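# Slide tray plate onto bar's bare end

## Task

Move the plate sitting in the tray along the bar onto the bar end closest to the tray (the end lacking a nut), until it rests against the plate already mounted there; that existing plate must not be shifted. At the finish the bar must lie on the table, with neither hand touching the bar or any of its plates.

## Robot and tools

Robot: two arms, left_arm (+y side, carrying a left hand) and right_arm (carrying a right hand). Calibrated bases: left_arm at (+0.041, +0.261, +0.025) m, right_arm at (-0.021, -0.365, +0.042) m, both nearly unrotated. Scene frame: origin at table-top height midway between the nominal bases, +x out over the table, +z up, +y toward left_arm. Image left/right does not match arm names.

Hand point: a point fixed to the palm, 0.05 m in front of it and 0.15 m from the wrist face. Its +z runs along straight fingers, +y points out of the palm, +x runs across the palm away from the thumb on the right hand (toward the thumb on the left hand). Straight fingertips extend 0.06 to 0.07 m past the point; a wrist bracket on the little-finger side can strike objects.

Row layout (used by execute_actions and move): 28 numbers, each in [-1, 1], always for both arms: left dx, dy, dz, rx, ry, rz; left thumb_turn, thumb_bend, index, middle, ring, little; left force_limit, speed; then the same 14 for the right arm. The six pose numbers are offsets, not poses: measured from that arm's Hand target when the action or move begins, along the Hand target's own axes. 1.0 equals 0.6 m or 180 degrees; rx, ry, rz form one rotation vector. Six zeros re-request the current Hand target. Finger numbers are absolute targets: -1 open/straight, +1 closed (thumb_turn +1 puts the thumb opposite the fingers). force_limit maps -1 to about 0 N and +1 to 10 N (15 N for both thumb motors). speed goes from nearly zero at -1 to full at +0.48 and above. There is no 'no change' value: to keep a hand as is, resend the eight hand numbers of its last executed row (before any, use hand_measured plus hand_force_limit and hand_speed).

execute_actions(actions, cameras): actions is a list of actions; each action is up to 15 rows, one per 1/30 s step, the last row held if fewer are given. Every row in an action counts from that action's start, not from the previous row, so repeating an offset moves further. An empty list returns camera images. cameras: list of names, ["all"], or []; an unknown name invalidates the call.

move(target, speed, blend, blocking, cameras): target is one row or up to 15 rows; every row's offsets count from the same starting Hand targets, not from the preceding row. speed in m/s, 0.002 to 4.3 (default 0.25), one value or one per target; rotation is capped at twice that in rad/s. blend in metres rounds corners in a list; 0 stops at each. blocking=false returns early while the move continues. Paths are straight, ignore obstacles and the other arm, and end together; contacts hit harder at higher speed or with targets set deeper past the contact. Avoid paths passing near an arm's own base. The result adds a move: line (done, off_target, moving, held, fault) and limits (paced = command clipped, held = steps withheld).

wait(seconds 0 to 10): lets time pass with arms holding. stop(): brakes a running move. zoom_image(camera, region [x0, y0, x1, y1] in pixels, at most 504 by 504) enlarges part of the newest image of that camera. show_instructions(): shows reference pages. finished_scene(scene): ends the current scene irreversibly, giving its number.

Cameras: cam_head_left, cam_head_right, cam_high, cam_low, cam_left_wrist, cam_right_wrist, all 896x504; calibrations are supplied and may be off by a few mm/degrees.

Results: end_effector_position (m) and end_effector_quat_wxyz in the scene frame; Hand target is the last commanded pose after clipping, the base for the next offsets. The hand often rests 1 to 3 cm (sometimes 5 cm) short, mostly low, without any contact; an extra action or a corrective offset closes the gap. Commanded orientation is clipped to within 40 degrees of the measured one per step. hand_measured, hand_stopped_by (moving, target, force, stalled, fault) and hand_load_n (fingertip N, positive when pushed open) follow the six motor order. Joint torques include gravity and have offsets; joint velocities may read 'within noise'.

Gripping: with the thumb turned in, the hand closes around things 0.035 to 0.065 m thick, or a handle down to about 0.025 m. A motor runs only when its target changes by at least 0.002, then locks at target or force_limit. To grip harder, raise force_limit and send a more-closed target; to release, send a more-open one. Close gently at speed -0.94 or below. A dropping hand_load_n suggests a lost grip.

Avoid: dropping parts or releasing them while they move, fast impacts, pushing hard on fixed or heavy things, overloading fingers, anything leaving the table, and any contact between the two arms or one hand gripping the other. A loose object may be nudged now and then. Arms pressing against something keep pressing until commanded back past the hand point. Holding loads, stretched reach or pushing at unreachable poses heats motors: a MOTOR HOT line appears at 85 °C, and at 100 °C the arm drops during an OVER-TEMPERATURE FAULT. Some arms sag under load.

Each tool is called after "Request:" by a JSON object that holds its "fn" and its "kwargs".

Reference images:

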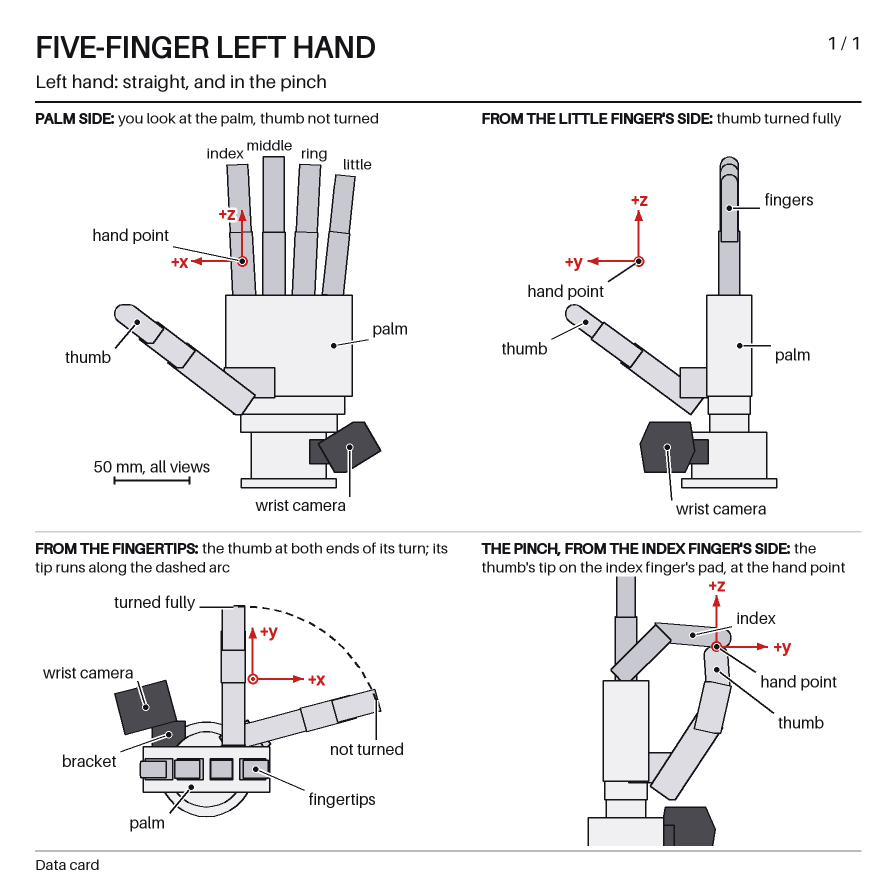

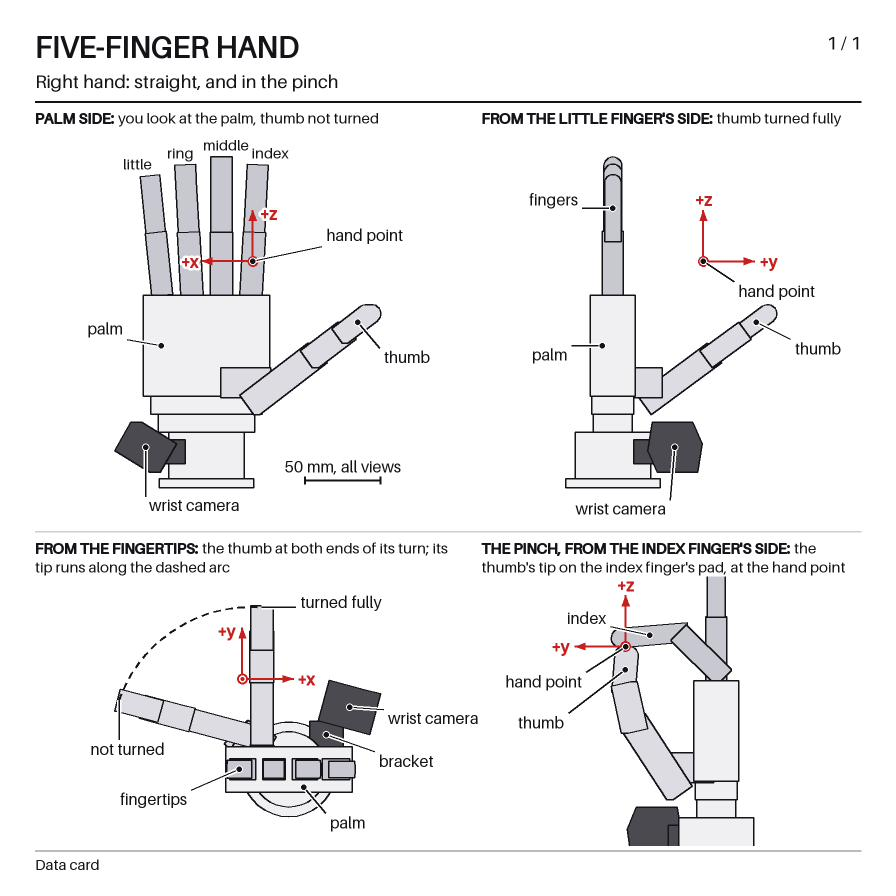

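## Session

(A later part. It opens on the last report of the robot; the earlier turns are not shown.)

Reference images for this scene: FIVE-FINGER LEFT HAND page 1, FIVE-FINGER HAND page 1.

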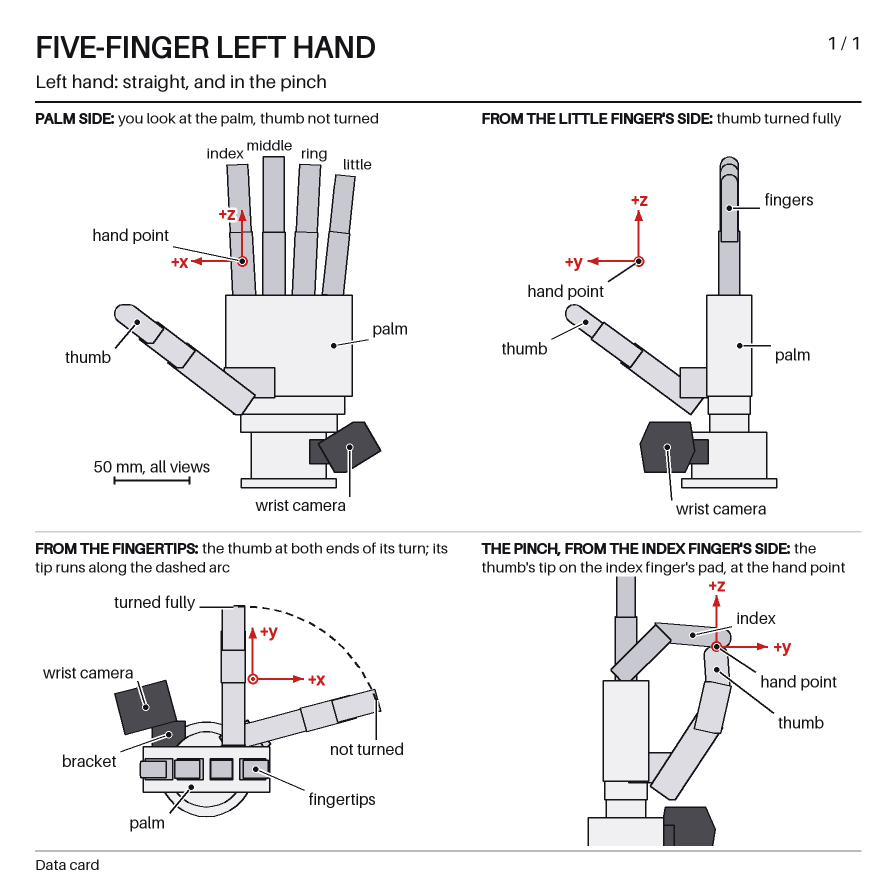

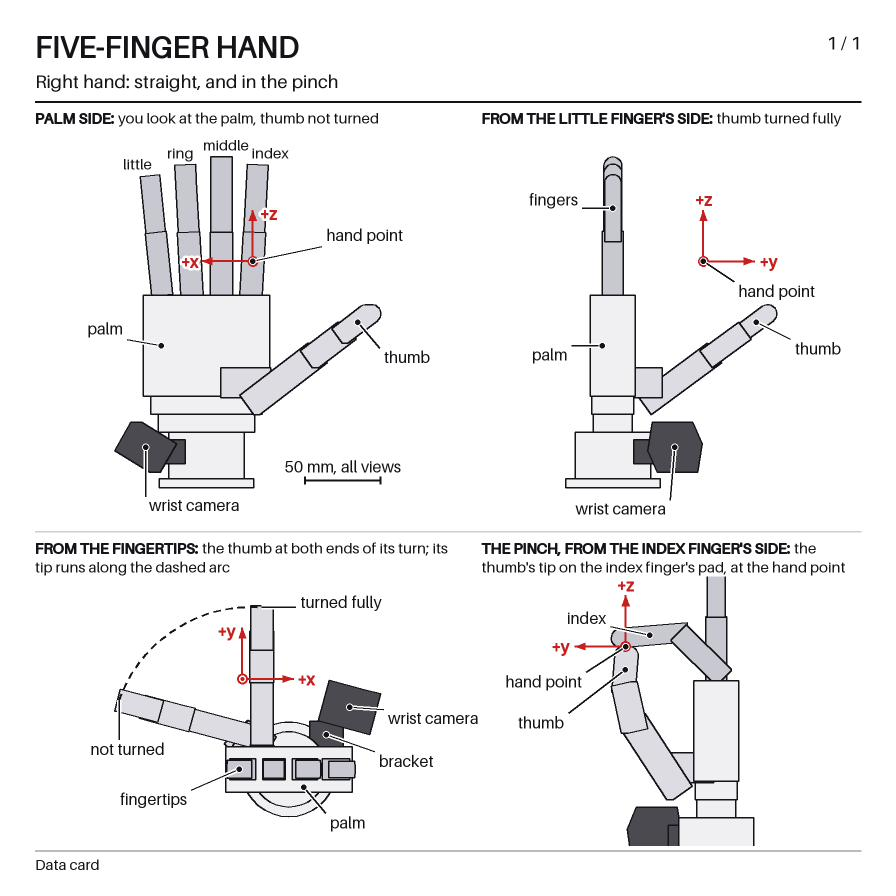

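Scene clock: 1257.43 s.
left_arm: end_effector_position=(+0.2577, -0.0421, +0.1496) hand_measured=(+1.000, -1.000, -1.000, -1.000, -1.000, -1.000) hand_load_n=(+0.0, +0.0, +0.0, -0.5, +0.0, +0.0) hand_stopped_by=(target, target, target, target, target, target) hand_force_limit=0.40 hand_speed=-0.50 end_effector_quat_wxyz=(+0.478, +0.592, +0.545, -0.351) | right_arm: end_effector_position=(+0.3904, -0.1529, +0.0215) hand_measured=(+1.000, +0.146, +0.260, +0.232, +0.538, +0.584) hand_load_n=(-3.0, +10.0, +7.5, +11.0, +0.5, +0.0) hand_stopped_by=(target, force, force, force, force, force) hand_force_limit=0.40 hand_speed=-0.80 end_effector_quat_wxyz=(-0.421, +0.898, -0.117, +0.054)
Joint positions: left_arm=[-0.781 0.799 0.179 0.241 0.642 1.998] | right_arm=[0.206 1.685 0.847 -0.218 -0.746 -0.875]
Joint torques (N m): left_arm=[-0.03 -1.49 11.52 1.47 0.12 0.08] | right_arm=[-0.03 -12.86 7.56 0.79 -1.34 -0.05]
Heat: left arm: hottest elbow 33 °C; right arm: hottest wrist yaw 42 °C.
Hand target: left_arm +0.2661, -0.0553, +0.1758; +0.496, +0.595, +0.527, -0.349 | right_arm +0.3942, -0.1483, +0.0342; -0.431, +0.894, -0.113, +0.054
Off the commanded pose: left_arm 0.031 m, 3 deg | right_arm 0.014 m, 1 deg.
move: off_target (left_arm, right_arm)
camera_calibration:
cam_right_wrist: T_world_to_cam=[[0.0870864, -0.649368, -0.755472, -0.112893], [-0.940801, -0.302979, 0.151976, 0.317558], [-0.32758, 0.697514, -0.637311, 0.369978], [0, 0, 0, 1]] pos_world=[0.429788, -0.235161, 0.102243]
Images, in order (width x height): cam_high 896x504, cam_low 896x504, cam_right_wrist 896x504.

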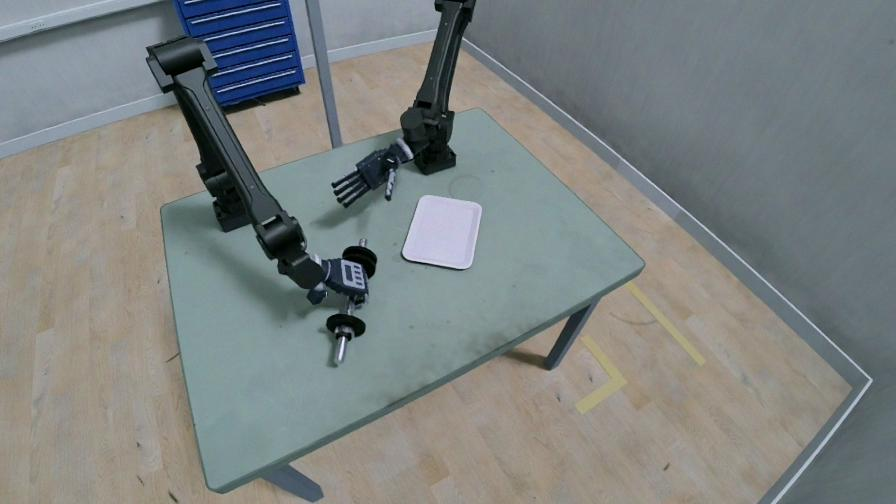

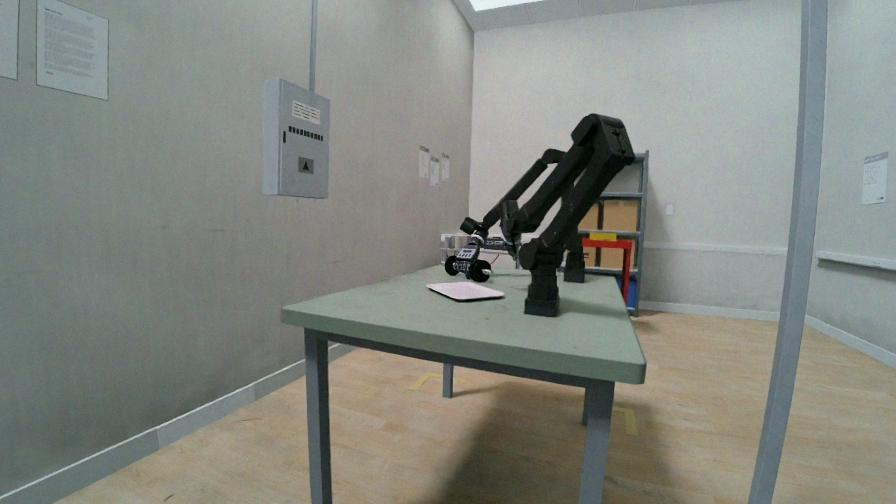

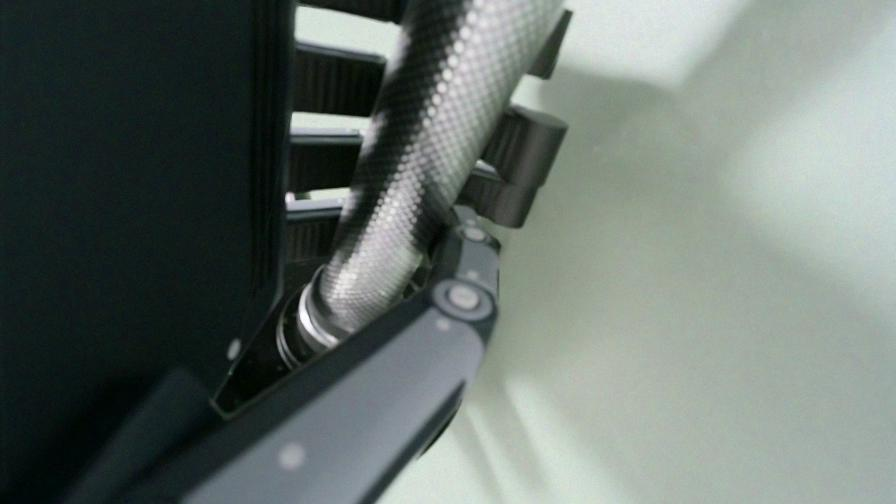

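Request:
{"fn": "move", "kwargs": {"target": [0, 0, 0, 0, 0, 0, 1, -1, -1, -1, -1, -1, 0.4, -0.5, 0, 0, 0, 0, 0, 0, 1, -0.9, -0.9, -0.9, -0.9, -0.9, 0.4, -0.4], "speed": 0.05, "cameras": ["cam_right_wrist","cam_head_right"]}}

Request:
{"fn": "zoom_image", "kwargs": {"camera": "cam_head_right", "region": [450, 230, 570, 380]}}

Scene clock: 1268.50 s.
left_arm: end_effector_position=(+0.2577, -0.0421, +0.1496) hand_measured=(+1.000, -1.000, -1.000, -1.000, -1.000, -1.000) hand_load_n=(+0.0, +0.0, +0.0, +0.0, +0.0, -0.5) hand_stopped_by=(target, target, target, target, target, target) hand_force_limit=0.40 hand_speed=-0.50 end_effector_quat_wxyz=(+0.478, +0.592, +0.545, -0.351) | right_arm: end_effector_position=(+0.3904, -0.1535, +0.0302) hand_measured=(+1.000, -0.900, -0.900, -0.900, -0.900, -0.900) hand_load_n=(+0.0, +0.0, -0.5, +0.0, +0.0, +0.0) hand_stopped_by=(target, target, target, target, target, target) hand_force_limit=0.40 hand_speed=-0.40 end_effector_quat_wxyz=(-0.429, +0.894, -0.116, +0.054)
Joint positions: left_arm=[-0.781 0.799 0.179 0.241 0.642 1.998] | right_arm=[0.199 1.668 0.847 -0.229 -0.764 -0.875]
Joint torques (N m): left_arm=[0.15 -1.32 11.51 1.5 0.11 0.09] | right_arm=[0.62 -11.69 7.65 1.25 -0.63 -0.04]
Heat: left arm: hottest elbow 34 °C; right arm: hottest wrist yaw 41 °C.
Hand target: left_arm +0.2661, -0.0553, +0.1758; +0.496, +0.595, +0.527, -0.349 | right_arm +0.3942, -0.1484, +0.0342; -0.431, +0.894, -0.113, +0.054
Off the commanded pose: left_arm 0.031 m, 3 deg | right_arm 0.008 m, 0 deg.
move: off_target (left_arm)
camera_calibration:
cam_right_wrist: T_world_to_cam=[[0.0903677, -0.636301, -0.766129, -0.105694], [-0.940816, -0.306859, 0.143886, 0.31576], [-0.326649, 0.707784, -0.626373, 0.376741], [0, 0, 0, 1]] pos_world=[0.429685, -0.23701, 0.109571]
Images, in order (width x height): cam_head_right 896x504, cam_right_wrist 896x504.

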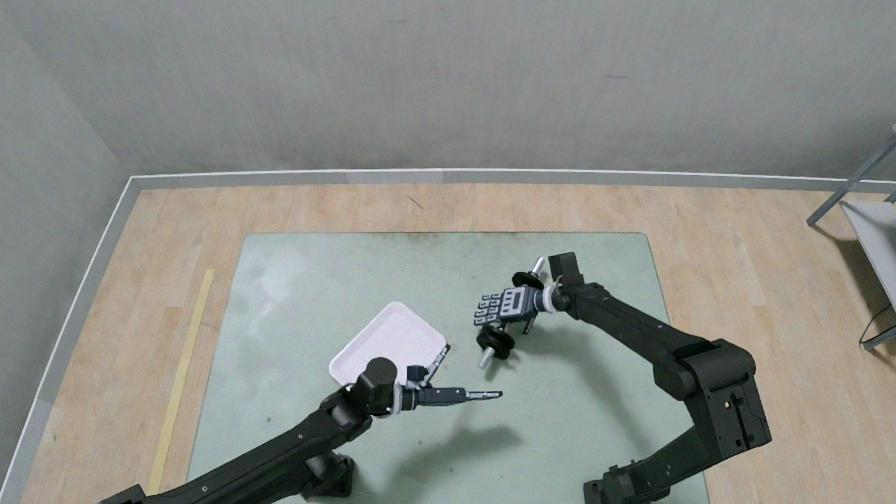

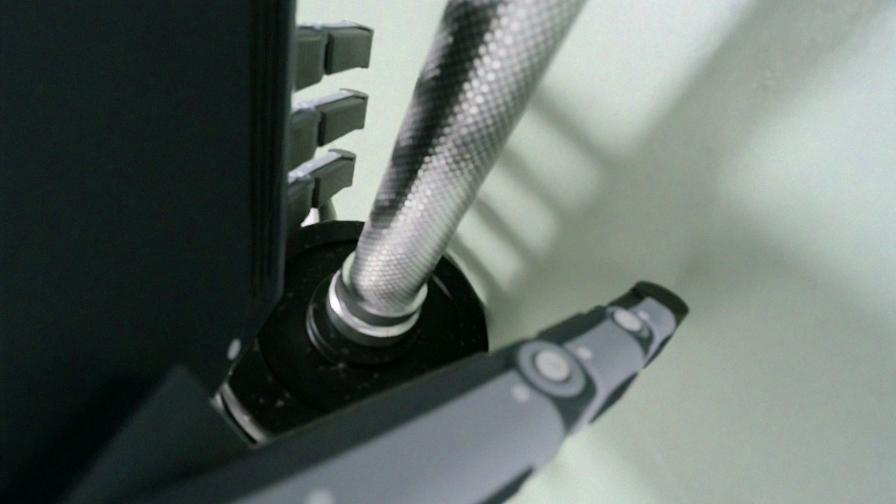

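Scaled by 3.360.

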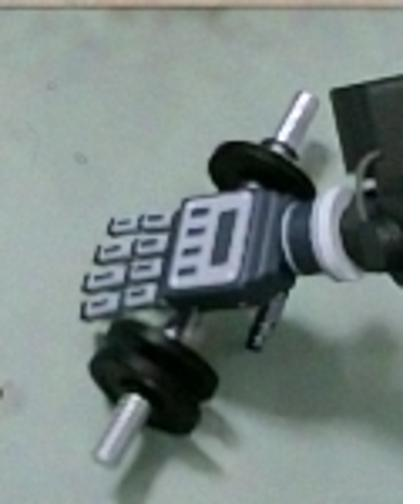

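Request:
{"fn": "zoom_image", "kwargs": {"camera": "cam_right_wrist", "region": [200, 210, 500, 460]}}

Scaled by 1.680.

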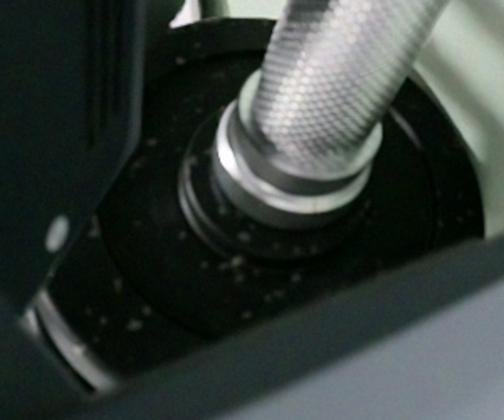

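Request:
{"fn": "move", "kwargs": {"target": [0, 0, 0, 0, 0, 0, 1, -1, -1, -1, -1, -1, 0.4, -0.5, 0.0011, -0.1605, -0.1285, 0, 0, 0, 1, -0.9, -0.9, -0.9, -0.9, -0.9, 0.4, -0.4], "speed": 0.08, "cameras": ["cam_right_wrist","cam_head_right","cam_head_left","cam_left_wrist","cam_high","cam_low"]}}

Request:
{"fn": "zoom_image", "kwargs": {"camera": "cam_head_right", "region": [450, 230, 570, 380]}}

Request:
{"fn": "zoom_image", "kwargs": {"camera": "cam_head_left", "region": [450, 230, 570, 380]}}

Request:
{"fn": "zoom_image", "kwargs": {"camera": "cam_low", "region": [430, 230, 520, 300]}}

Scene clock: 1287.47 s.
left_arm: end_effector_position=(+0.2577, -0.0421, +0.1496) hand_measured=(+1.000, -1.000, -1.000, -1.000, -1.000, -1.000) hand_load_n=(+0.0, +0.0, +0.0, +0.0, +0.0, +0.0) hand_stopped_by=(target, target, target, target, target, target) hand_force_limit=0.40 hand_speed=-0.50 end_effector_quat_wxyz=(+0.478, +0.592, +0.545, -0.351) | right_arm: end_effector_position=(+0.3763, -0.1567, +0.1330) hand_measured=(+1.000, -0.900, -0.900, -0.900, -0.900, -0.900) hand_load_n=(+0.0, +0.0, +0.0, +0.0, +0.0, +0.0) hand_stopped_by=(target, target, target, target, target, target) hand_force_limit=0.40 hand_speed=-0.40 end_effector_quat_wxyz=(-0.422, +0.897, -0.126, +0.035)
Joint positions: left_arm=[-0.781 0.799 0.179 0.241 0.642 1.998] | right_arm=[0.199 1.466 0.953 -0.583 -0.764 -0.875]
Joint torques (N m): left_arm=[-0.03 -1.38 11.48 1.55 0.11 0.08] | right_arm=[0.38 -11.22 12.33 1.01 -0.69 -0.06]
Heat: left arm: hottest elbow 36 °C; right arm: hottest wrist yaw 40 °C.
Hand target: left_arm +0.2661, -0.0553, +0.1758; +0.496, +0.595, +0.527, -0.349 | right_arm +0.3948, -0.1489, +0.1574; -0.431, +0.894, -0.113, +0.054
Off the commanded pose: left_arm 0.031 m, 3 deg | right_arm 0.032 m, 3 deg.
move: off_target (left_arm, right_arm)
camera_calibration:
cam_left_wrist: T_world_to_cam=[[-0.89271, -0.00324254, -0.450619, 0.304383], [0.295978, 0.749819, -0.591751, 0.0467656], [0.339802, -0.661635, -0.668411, 0.0958111], [0, 0, 0, 1]] pos_world=[0.225327, 0.0293133, 0.228875]
cam_right_wrist: T_world_to_cam=[[0.056198, -0.64406, -0.762908, -0.016438], [-0.933399, -0.305133, 0.188841, 0.278234], [-0.354413, 0.701485, -0.618313, 0.447183], [0, 0, 0, 1]] pos_world=[0.419114, -0.239381, 0.211416]

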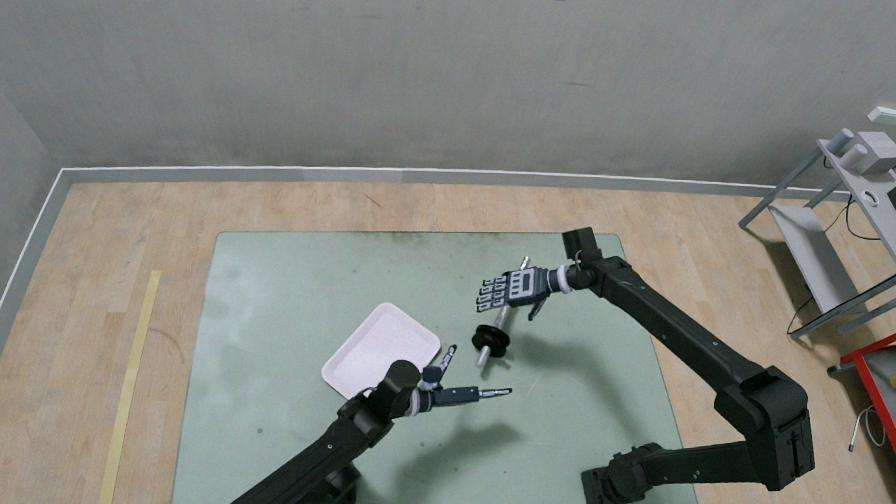

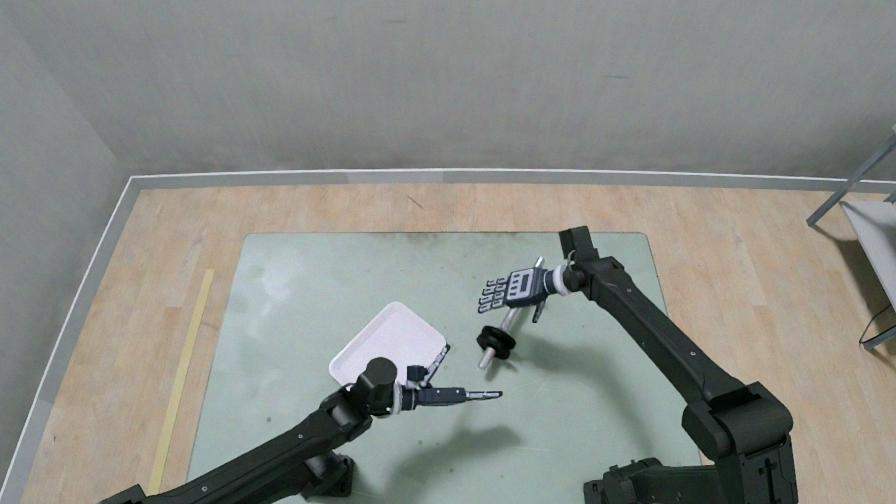

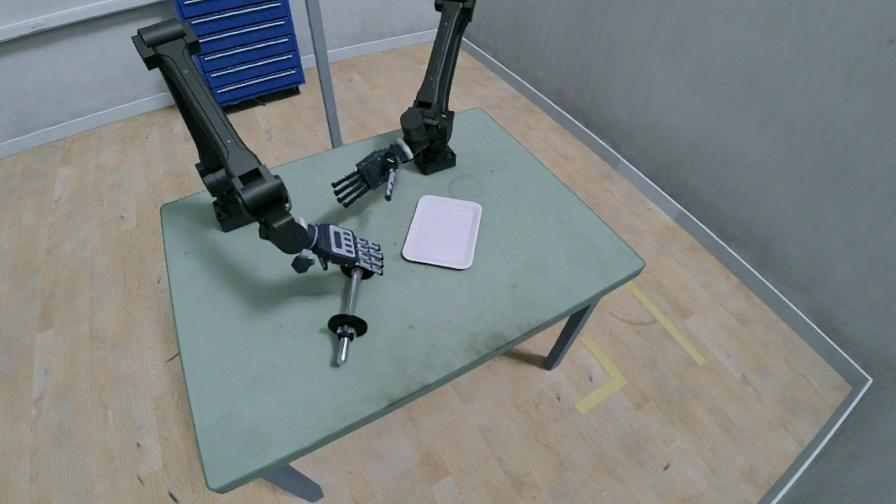

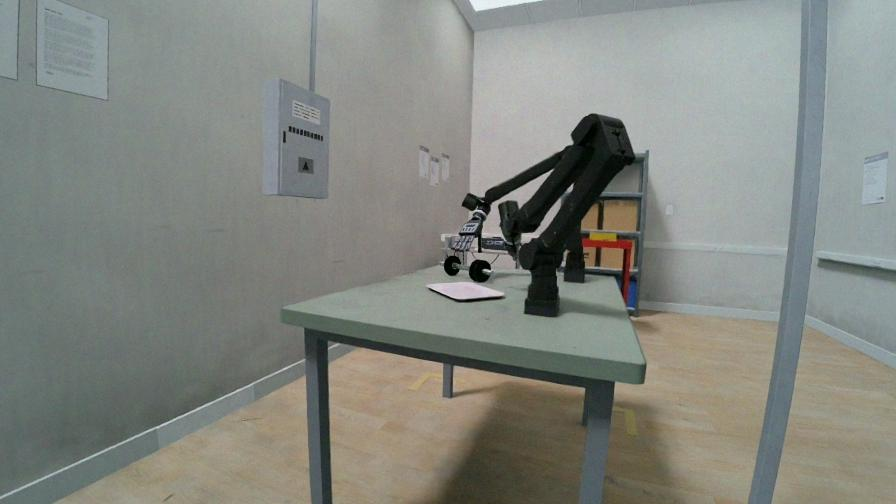

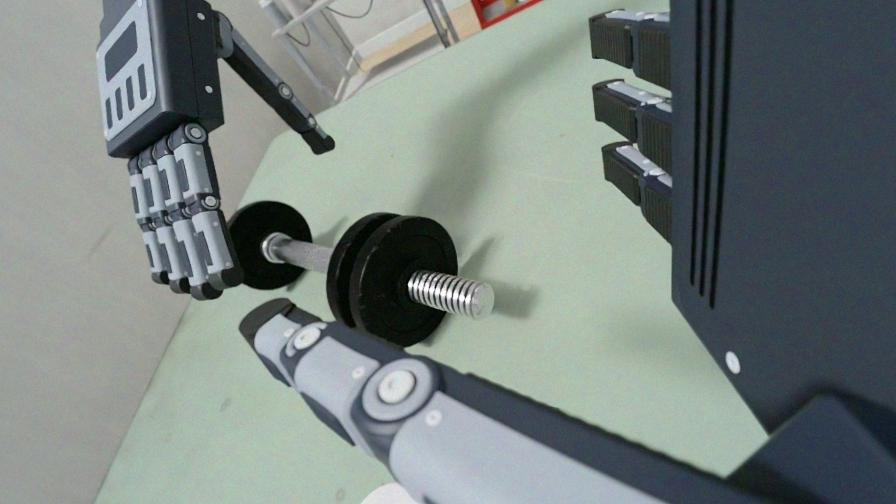

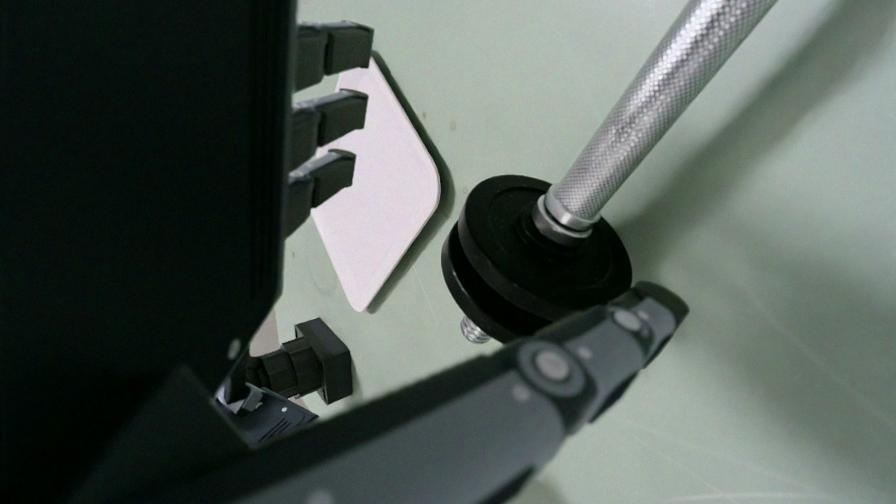

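Scaled by 3.360.

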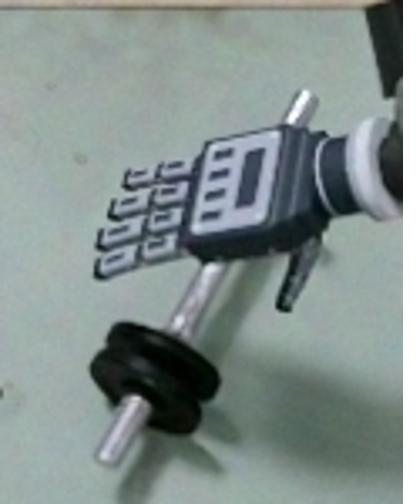

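Scaled by 3.360.

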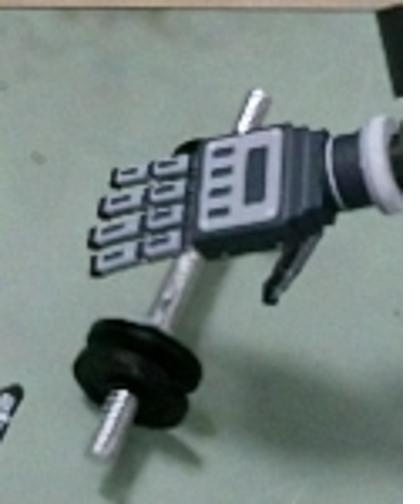

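Scaled by 5.600.

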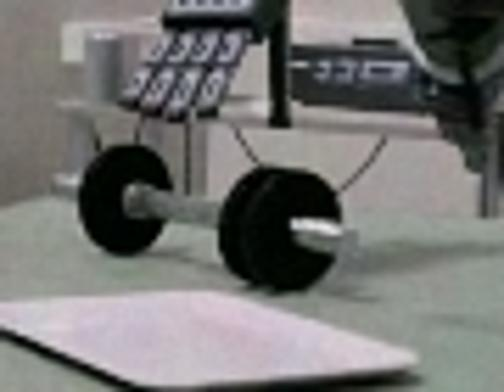

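Request:
{"fn": "zoom_image", "kwargs": {"camera": "cam_right_wrist", "region": [420, 160, 640, 350]}}

Request:
{"fn": "zoom_image", "kwargs": {"camera": "cam_left_wrist", "region": [220, 190, 510, 350]}}

Scaled by 2.291.

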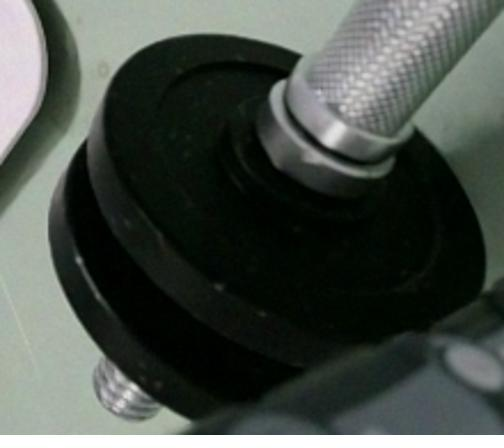

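Scaled by 1.738.

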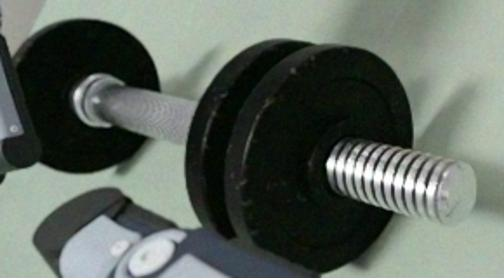

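Request:
{"fn": "zoom_image", "kwargs": {"camera": "cam_left_wrist", "region": [315, 200, 415, 350]}}

Request:
{"fn": "zoom_image", "kwargs": {"camera": "cam_right_wrist", "region": [430, 210, 530, 350]}}

Scaled by 3.360.

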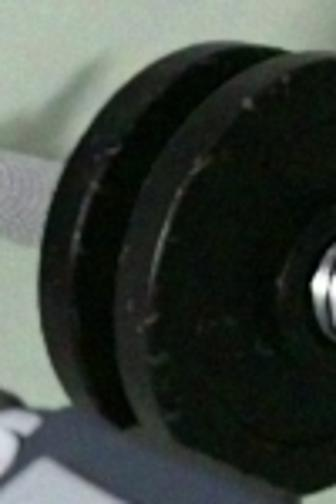

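Scaled by 3.600.

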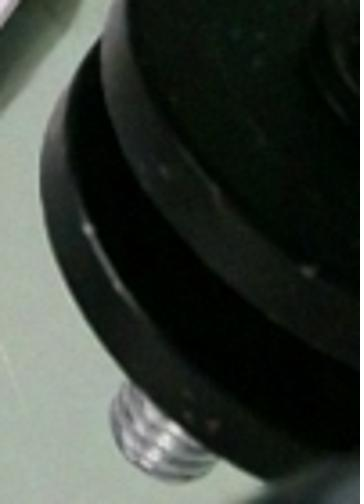

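Request:
{"fn": "zoom_image", "kwargs": {"camera": "cam_head_right", "region": [470, 310, 530, 380]}}

Request:
{"fn": "zoom_image", "kwargs": {"camera": "cam_high", "region": [310, 240, 400, 380]}}

Scaled by 7.200.

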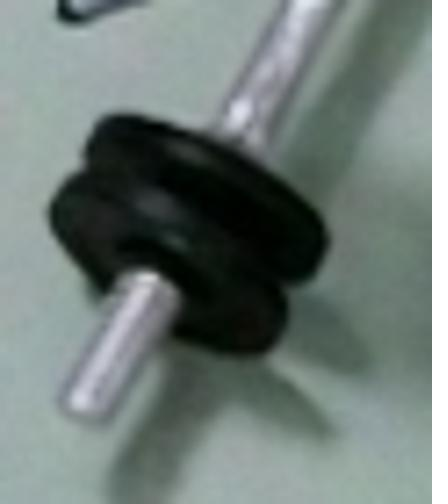

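Scaled by 3.600.

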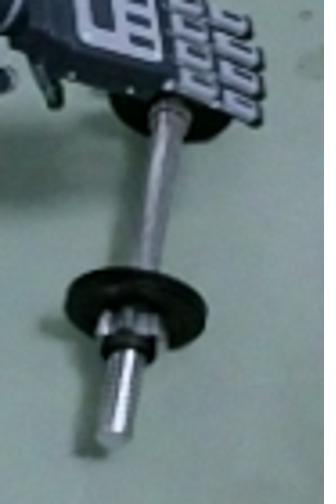

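Request:
{"fn": "move", "kwargs": {"target": [0, 0, 0, 0, 0, 0, 1, -1, -1, -1, -1, -1, 0.4, -0.5, -0.0787, -0.1022, -0.0323, -0.209, 0.1143, -0.1432, 1, -0.9, -0.9, -0.9, -0.9, -0.9, 0.4, -0.4], "speed": 0.2, "cameras": ["cam_right_wrist","cam_head_right"]}}

Scene clock: 1465.67 s.
left_arm: end_effector_position=(+0.2577, -0.0421, +0.1496) hand_measured=(+1.000, -1.000, -1.000, -1.000, -1.000, -1.000) hand_load_n=(+0.0, +0.0, +0.0, +0.0, +0.0, +0.0) hand_stopped_by=(target, target, target, target, target, target) hand_force_limit=0.40 hand_speed=-0.50 end_effector_quat_wxyz=(+0.478, +0.592, +0.545, -0.351) | right_arm: end_effector_position=(+0.3413, -0.1296, +0.1969) hand_measured=(+1.000, -0.900, -0.900, -0.900, -0.900, -0.900) hand_load_n=(+0.0, +0.0, -0.5, +0.0, +0.0, +0.0) hand_stopped_by=(target, target, target, target, target, target) hand_force_limit=0.40 hand_speed=-0.40 end_effector_quat_wxyz=(-0.064, +0.967, -0.001, +0.248)
Joint positions: left_arm=[-0.781 0.799 0.179 0.241 0.642 1.998] | right_arm=[0.718 1.331 1.061 -0.834 0.236 -0.882]
Joint torques (N m): left_arm=[-0.03 -1.38 11.52 1.52 0.1 0.09] | right_arm=[0.32 -8.76 13.67 1.09 0.35 -0.11]
Heat: left arm: hottest elbow 41 °C; right arm: hottest elbow 39 °C.
Hand target: left_arm +0.2661, -0.0553, +0.1758; +0.496, +0.595, +0.527, -0.349 | right_arm +0.3549, -0.1148, +0.2176; -0.075, +0.962, +0.000, +0.262
Off the commanded pose: left_arm 0.031 m, 3 deg | right_arm 0.029 m, 2 deg.
move: off_target (left_arm, right_arm)
camera_calibration:
cam_right_wrist: T_world_to_cam=[[0.257629, -0.966122, -0.015387, -0.205919], [-0.96611, -0.257825, 0.0125321, 0.29382], [-0.0160747, 0.0116369, -0.999803, 0.32547], [0, 0, 0, 1]] pos_world=[0.342145, -0.126976, 0.318556]
Images, in order (width x height): cam_head_right 896x504, cam_right_wrist 896x504.

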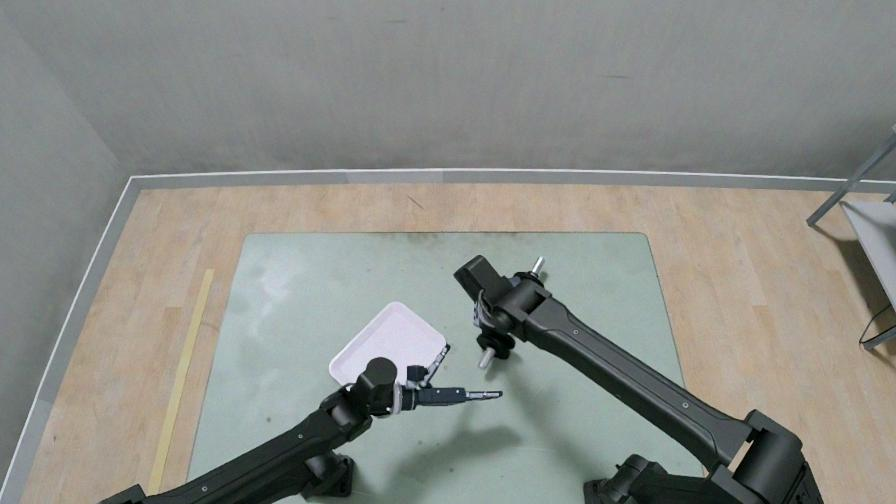

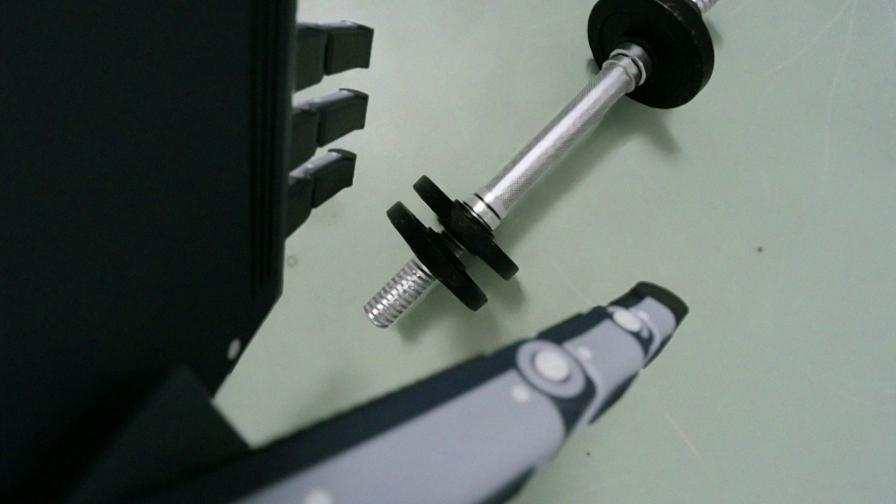

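Perfect view.

Request:
{"fn": "zoom_image", "kwargs": {"camera": "cam_right_wrist", "region": [355, 165, 535, 335]}}

Request:
{"fn": "zoom_image", "kwargs": {"camera": "cam_right_wrist", "region": [400, 190, 480, 290]}}

Request:
{"fn": "zoom_image", "kwargs": {"camera": "cam_right_wrist", "region": [580, 0, 720, 110]}}

Scaled by 2.800.

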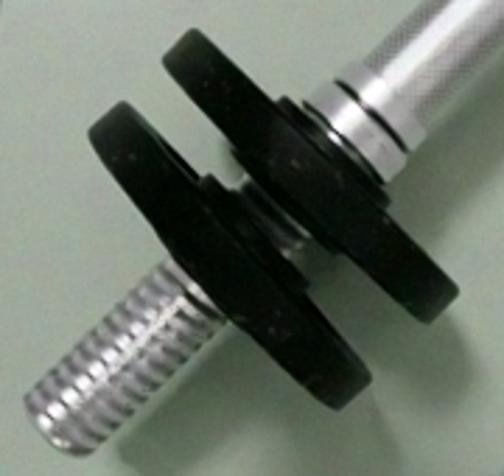

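Scaled by 5.040.

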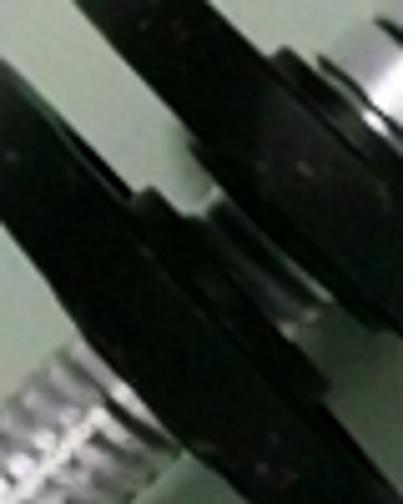

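Scaled by 3.600.

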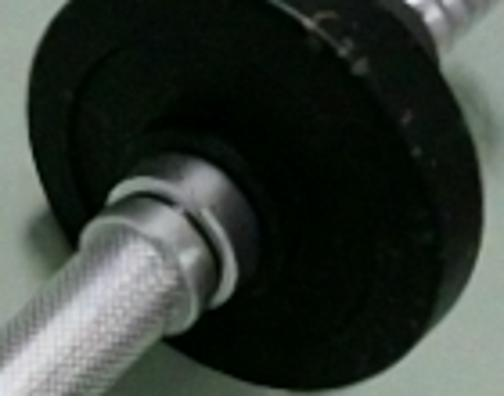

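Request:
{"fn": "move", "kwargs": {"target": [[0, 0, 0, 0, 0, 0, 1, -1, -1, -1, -1, -1, 0.4, -0.5, 0.009, 0.0733, 0.1107, 0.209, -0.1143, 0.1432, 1, -0.9, -0.9, -0.9, -0.9, -0.9, 0.4, -0.4],[0, 0, 0, 0, 0, 0, 1, -1, -1, -1, -1, -1, 0.4, -0.5, -0.0955, 0.102, 0.285, 0.209, -0.1143, 0.1432, 1, -0.9, -0.9, -0.9, -0.9, -0.9, 0.4, -0.4]], "speed": [0.2, 0.1], "cameras": ["cam_right_wrist","cam_left_wrist"]}}

Scene clock: 1601.07 s.
left_arm: end_effector_position=(+0.2577, -0.0421, +0.1496) hand_measured=(+1.000, -1.000, -1.000, -1.000, -1.000, -1.000) hand_load_n=(+0.0, +0.0, +0.0, +0.0, +0.0, +0.0) hand_stopped_by=(target, target, target, target, target, target) hand_force_limit=0.40 hand_speed=-0.50 end_effector_quat_wxyz=(+0.478, +0.592, +0.545, -0.351) | right_arm: end_effector_position=(+0.3952, -0.1471, +0.0399) hand_measured=(+1.000, -0.900, -0.900, -0.900, -0.900, -0.900) hand_load_n=(+0.0, +0.0, +0.0, +0.0, +0.0, +0.0) hand_stopped_by=(target, target, target, target, target, target) hand_force_limit=0.40 hand_speed=-0.40 end_effector_quat_wxyz=(-0.429, +0.895, -0.108, +0.055)
Joint positions: left_arm=[-0.781 0.799 0.179 0.241 0.642 1.998] | right_arm=[0.211 1.659 0.871 -0.257 -0.763 -0.88]
Joint torques (N m): left_arm=[-0.09 -1.38 11.49 1.52 0.11 0.08] | right_arm=[-0.32 -11.11 5.91 2.33 -0.7 0]
Heat: left arm: hottest elbow 42 °C; right arm: hottest elbow 40 °C.
Hand target: left_arm +0.2661, -0.0553, +0.1758; +0.496, +0.595, +0.527, -0.349 | right_arm +0.3942, -0.1486, +0.0343; -0.431, +0.894, -0.113, +0.054
Off the commanded pose: left_arm 0.031 m, 3 deg | right_arm 0.006 m, 1 deg.
move: off_target (left_arm)
camera_calibration:
cam_left_wrist: T_world_to_cam=[[-0.89271, -0.00324254, -0.450619, 0.304383], [0.295978, 0.749819, -0.591751, 0.0467656], [0.339802, -0.661635, -0.668411, 0.0958111], [0, 0, 0, 1]] pos_world=[0.225327, 0.0293133, 0.228875]
cam_right_wrist: T_world_to_cam=[[0.106657, -0.635656, -0.764569, -0.101028], [-0.93756, -0.320331, 0.135531, 0.317945], [-0.331066, 0.702374, -0.630131, 0.381046], [0, 0, 0, 1]] pos_world=[0.43502, -0.230009, 0.119775]
Images, in order (width x height): cam_left_wrist 896x504, cam_right_wrist 896x504.

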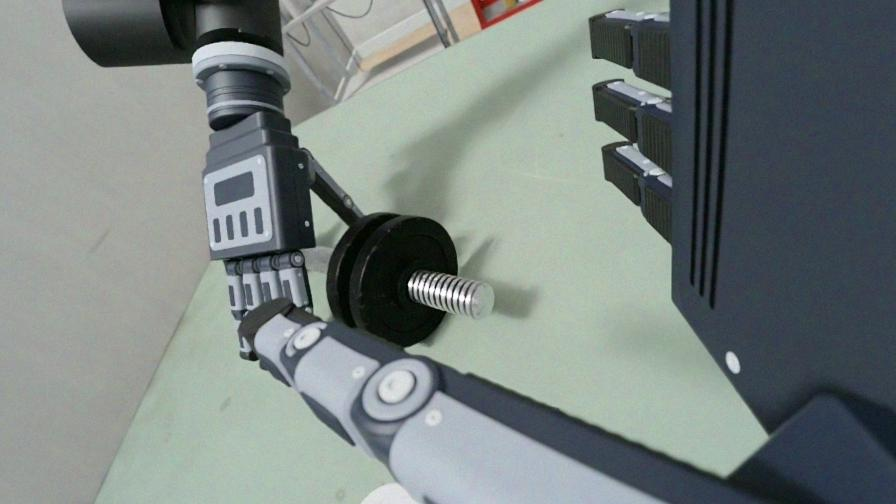

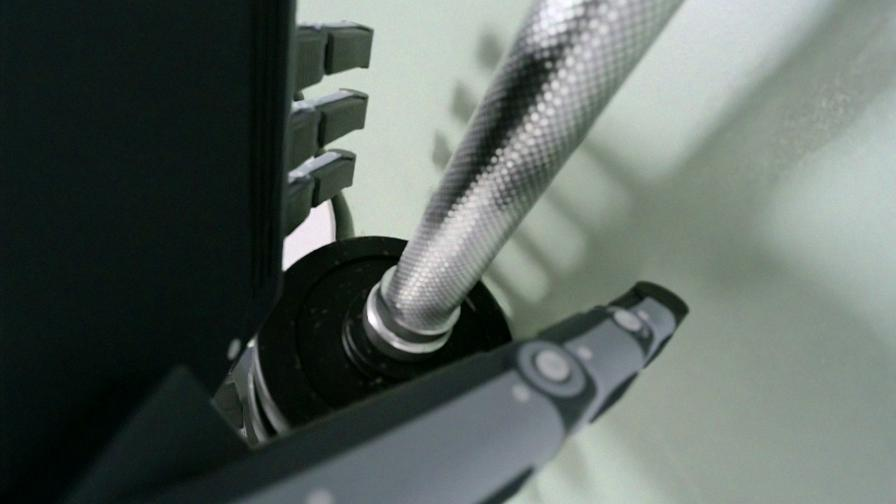

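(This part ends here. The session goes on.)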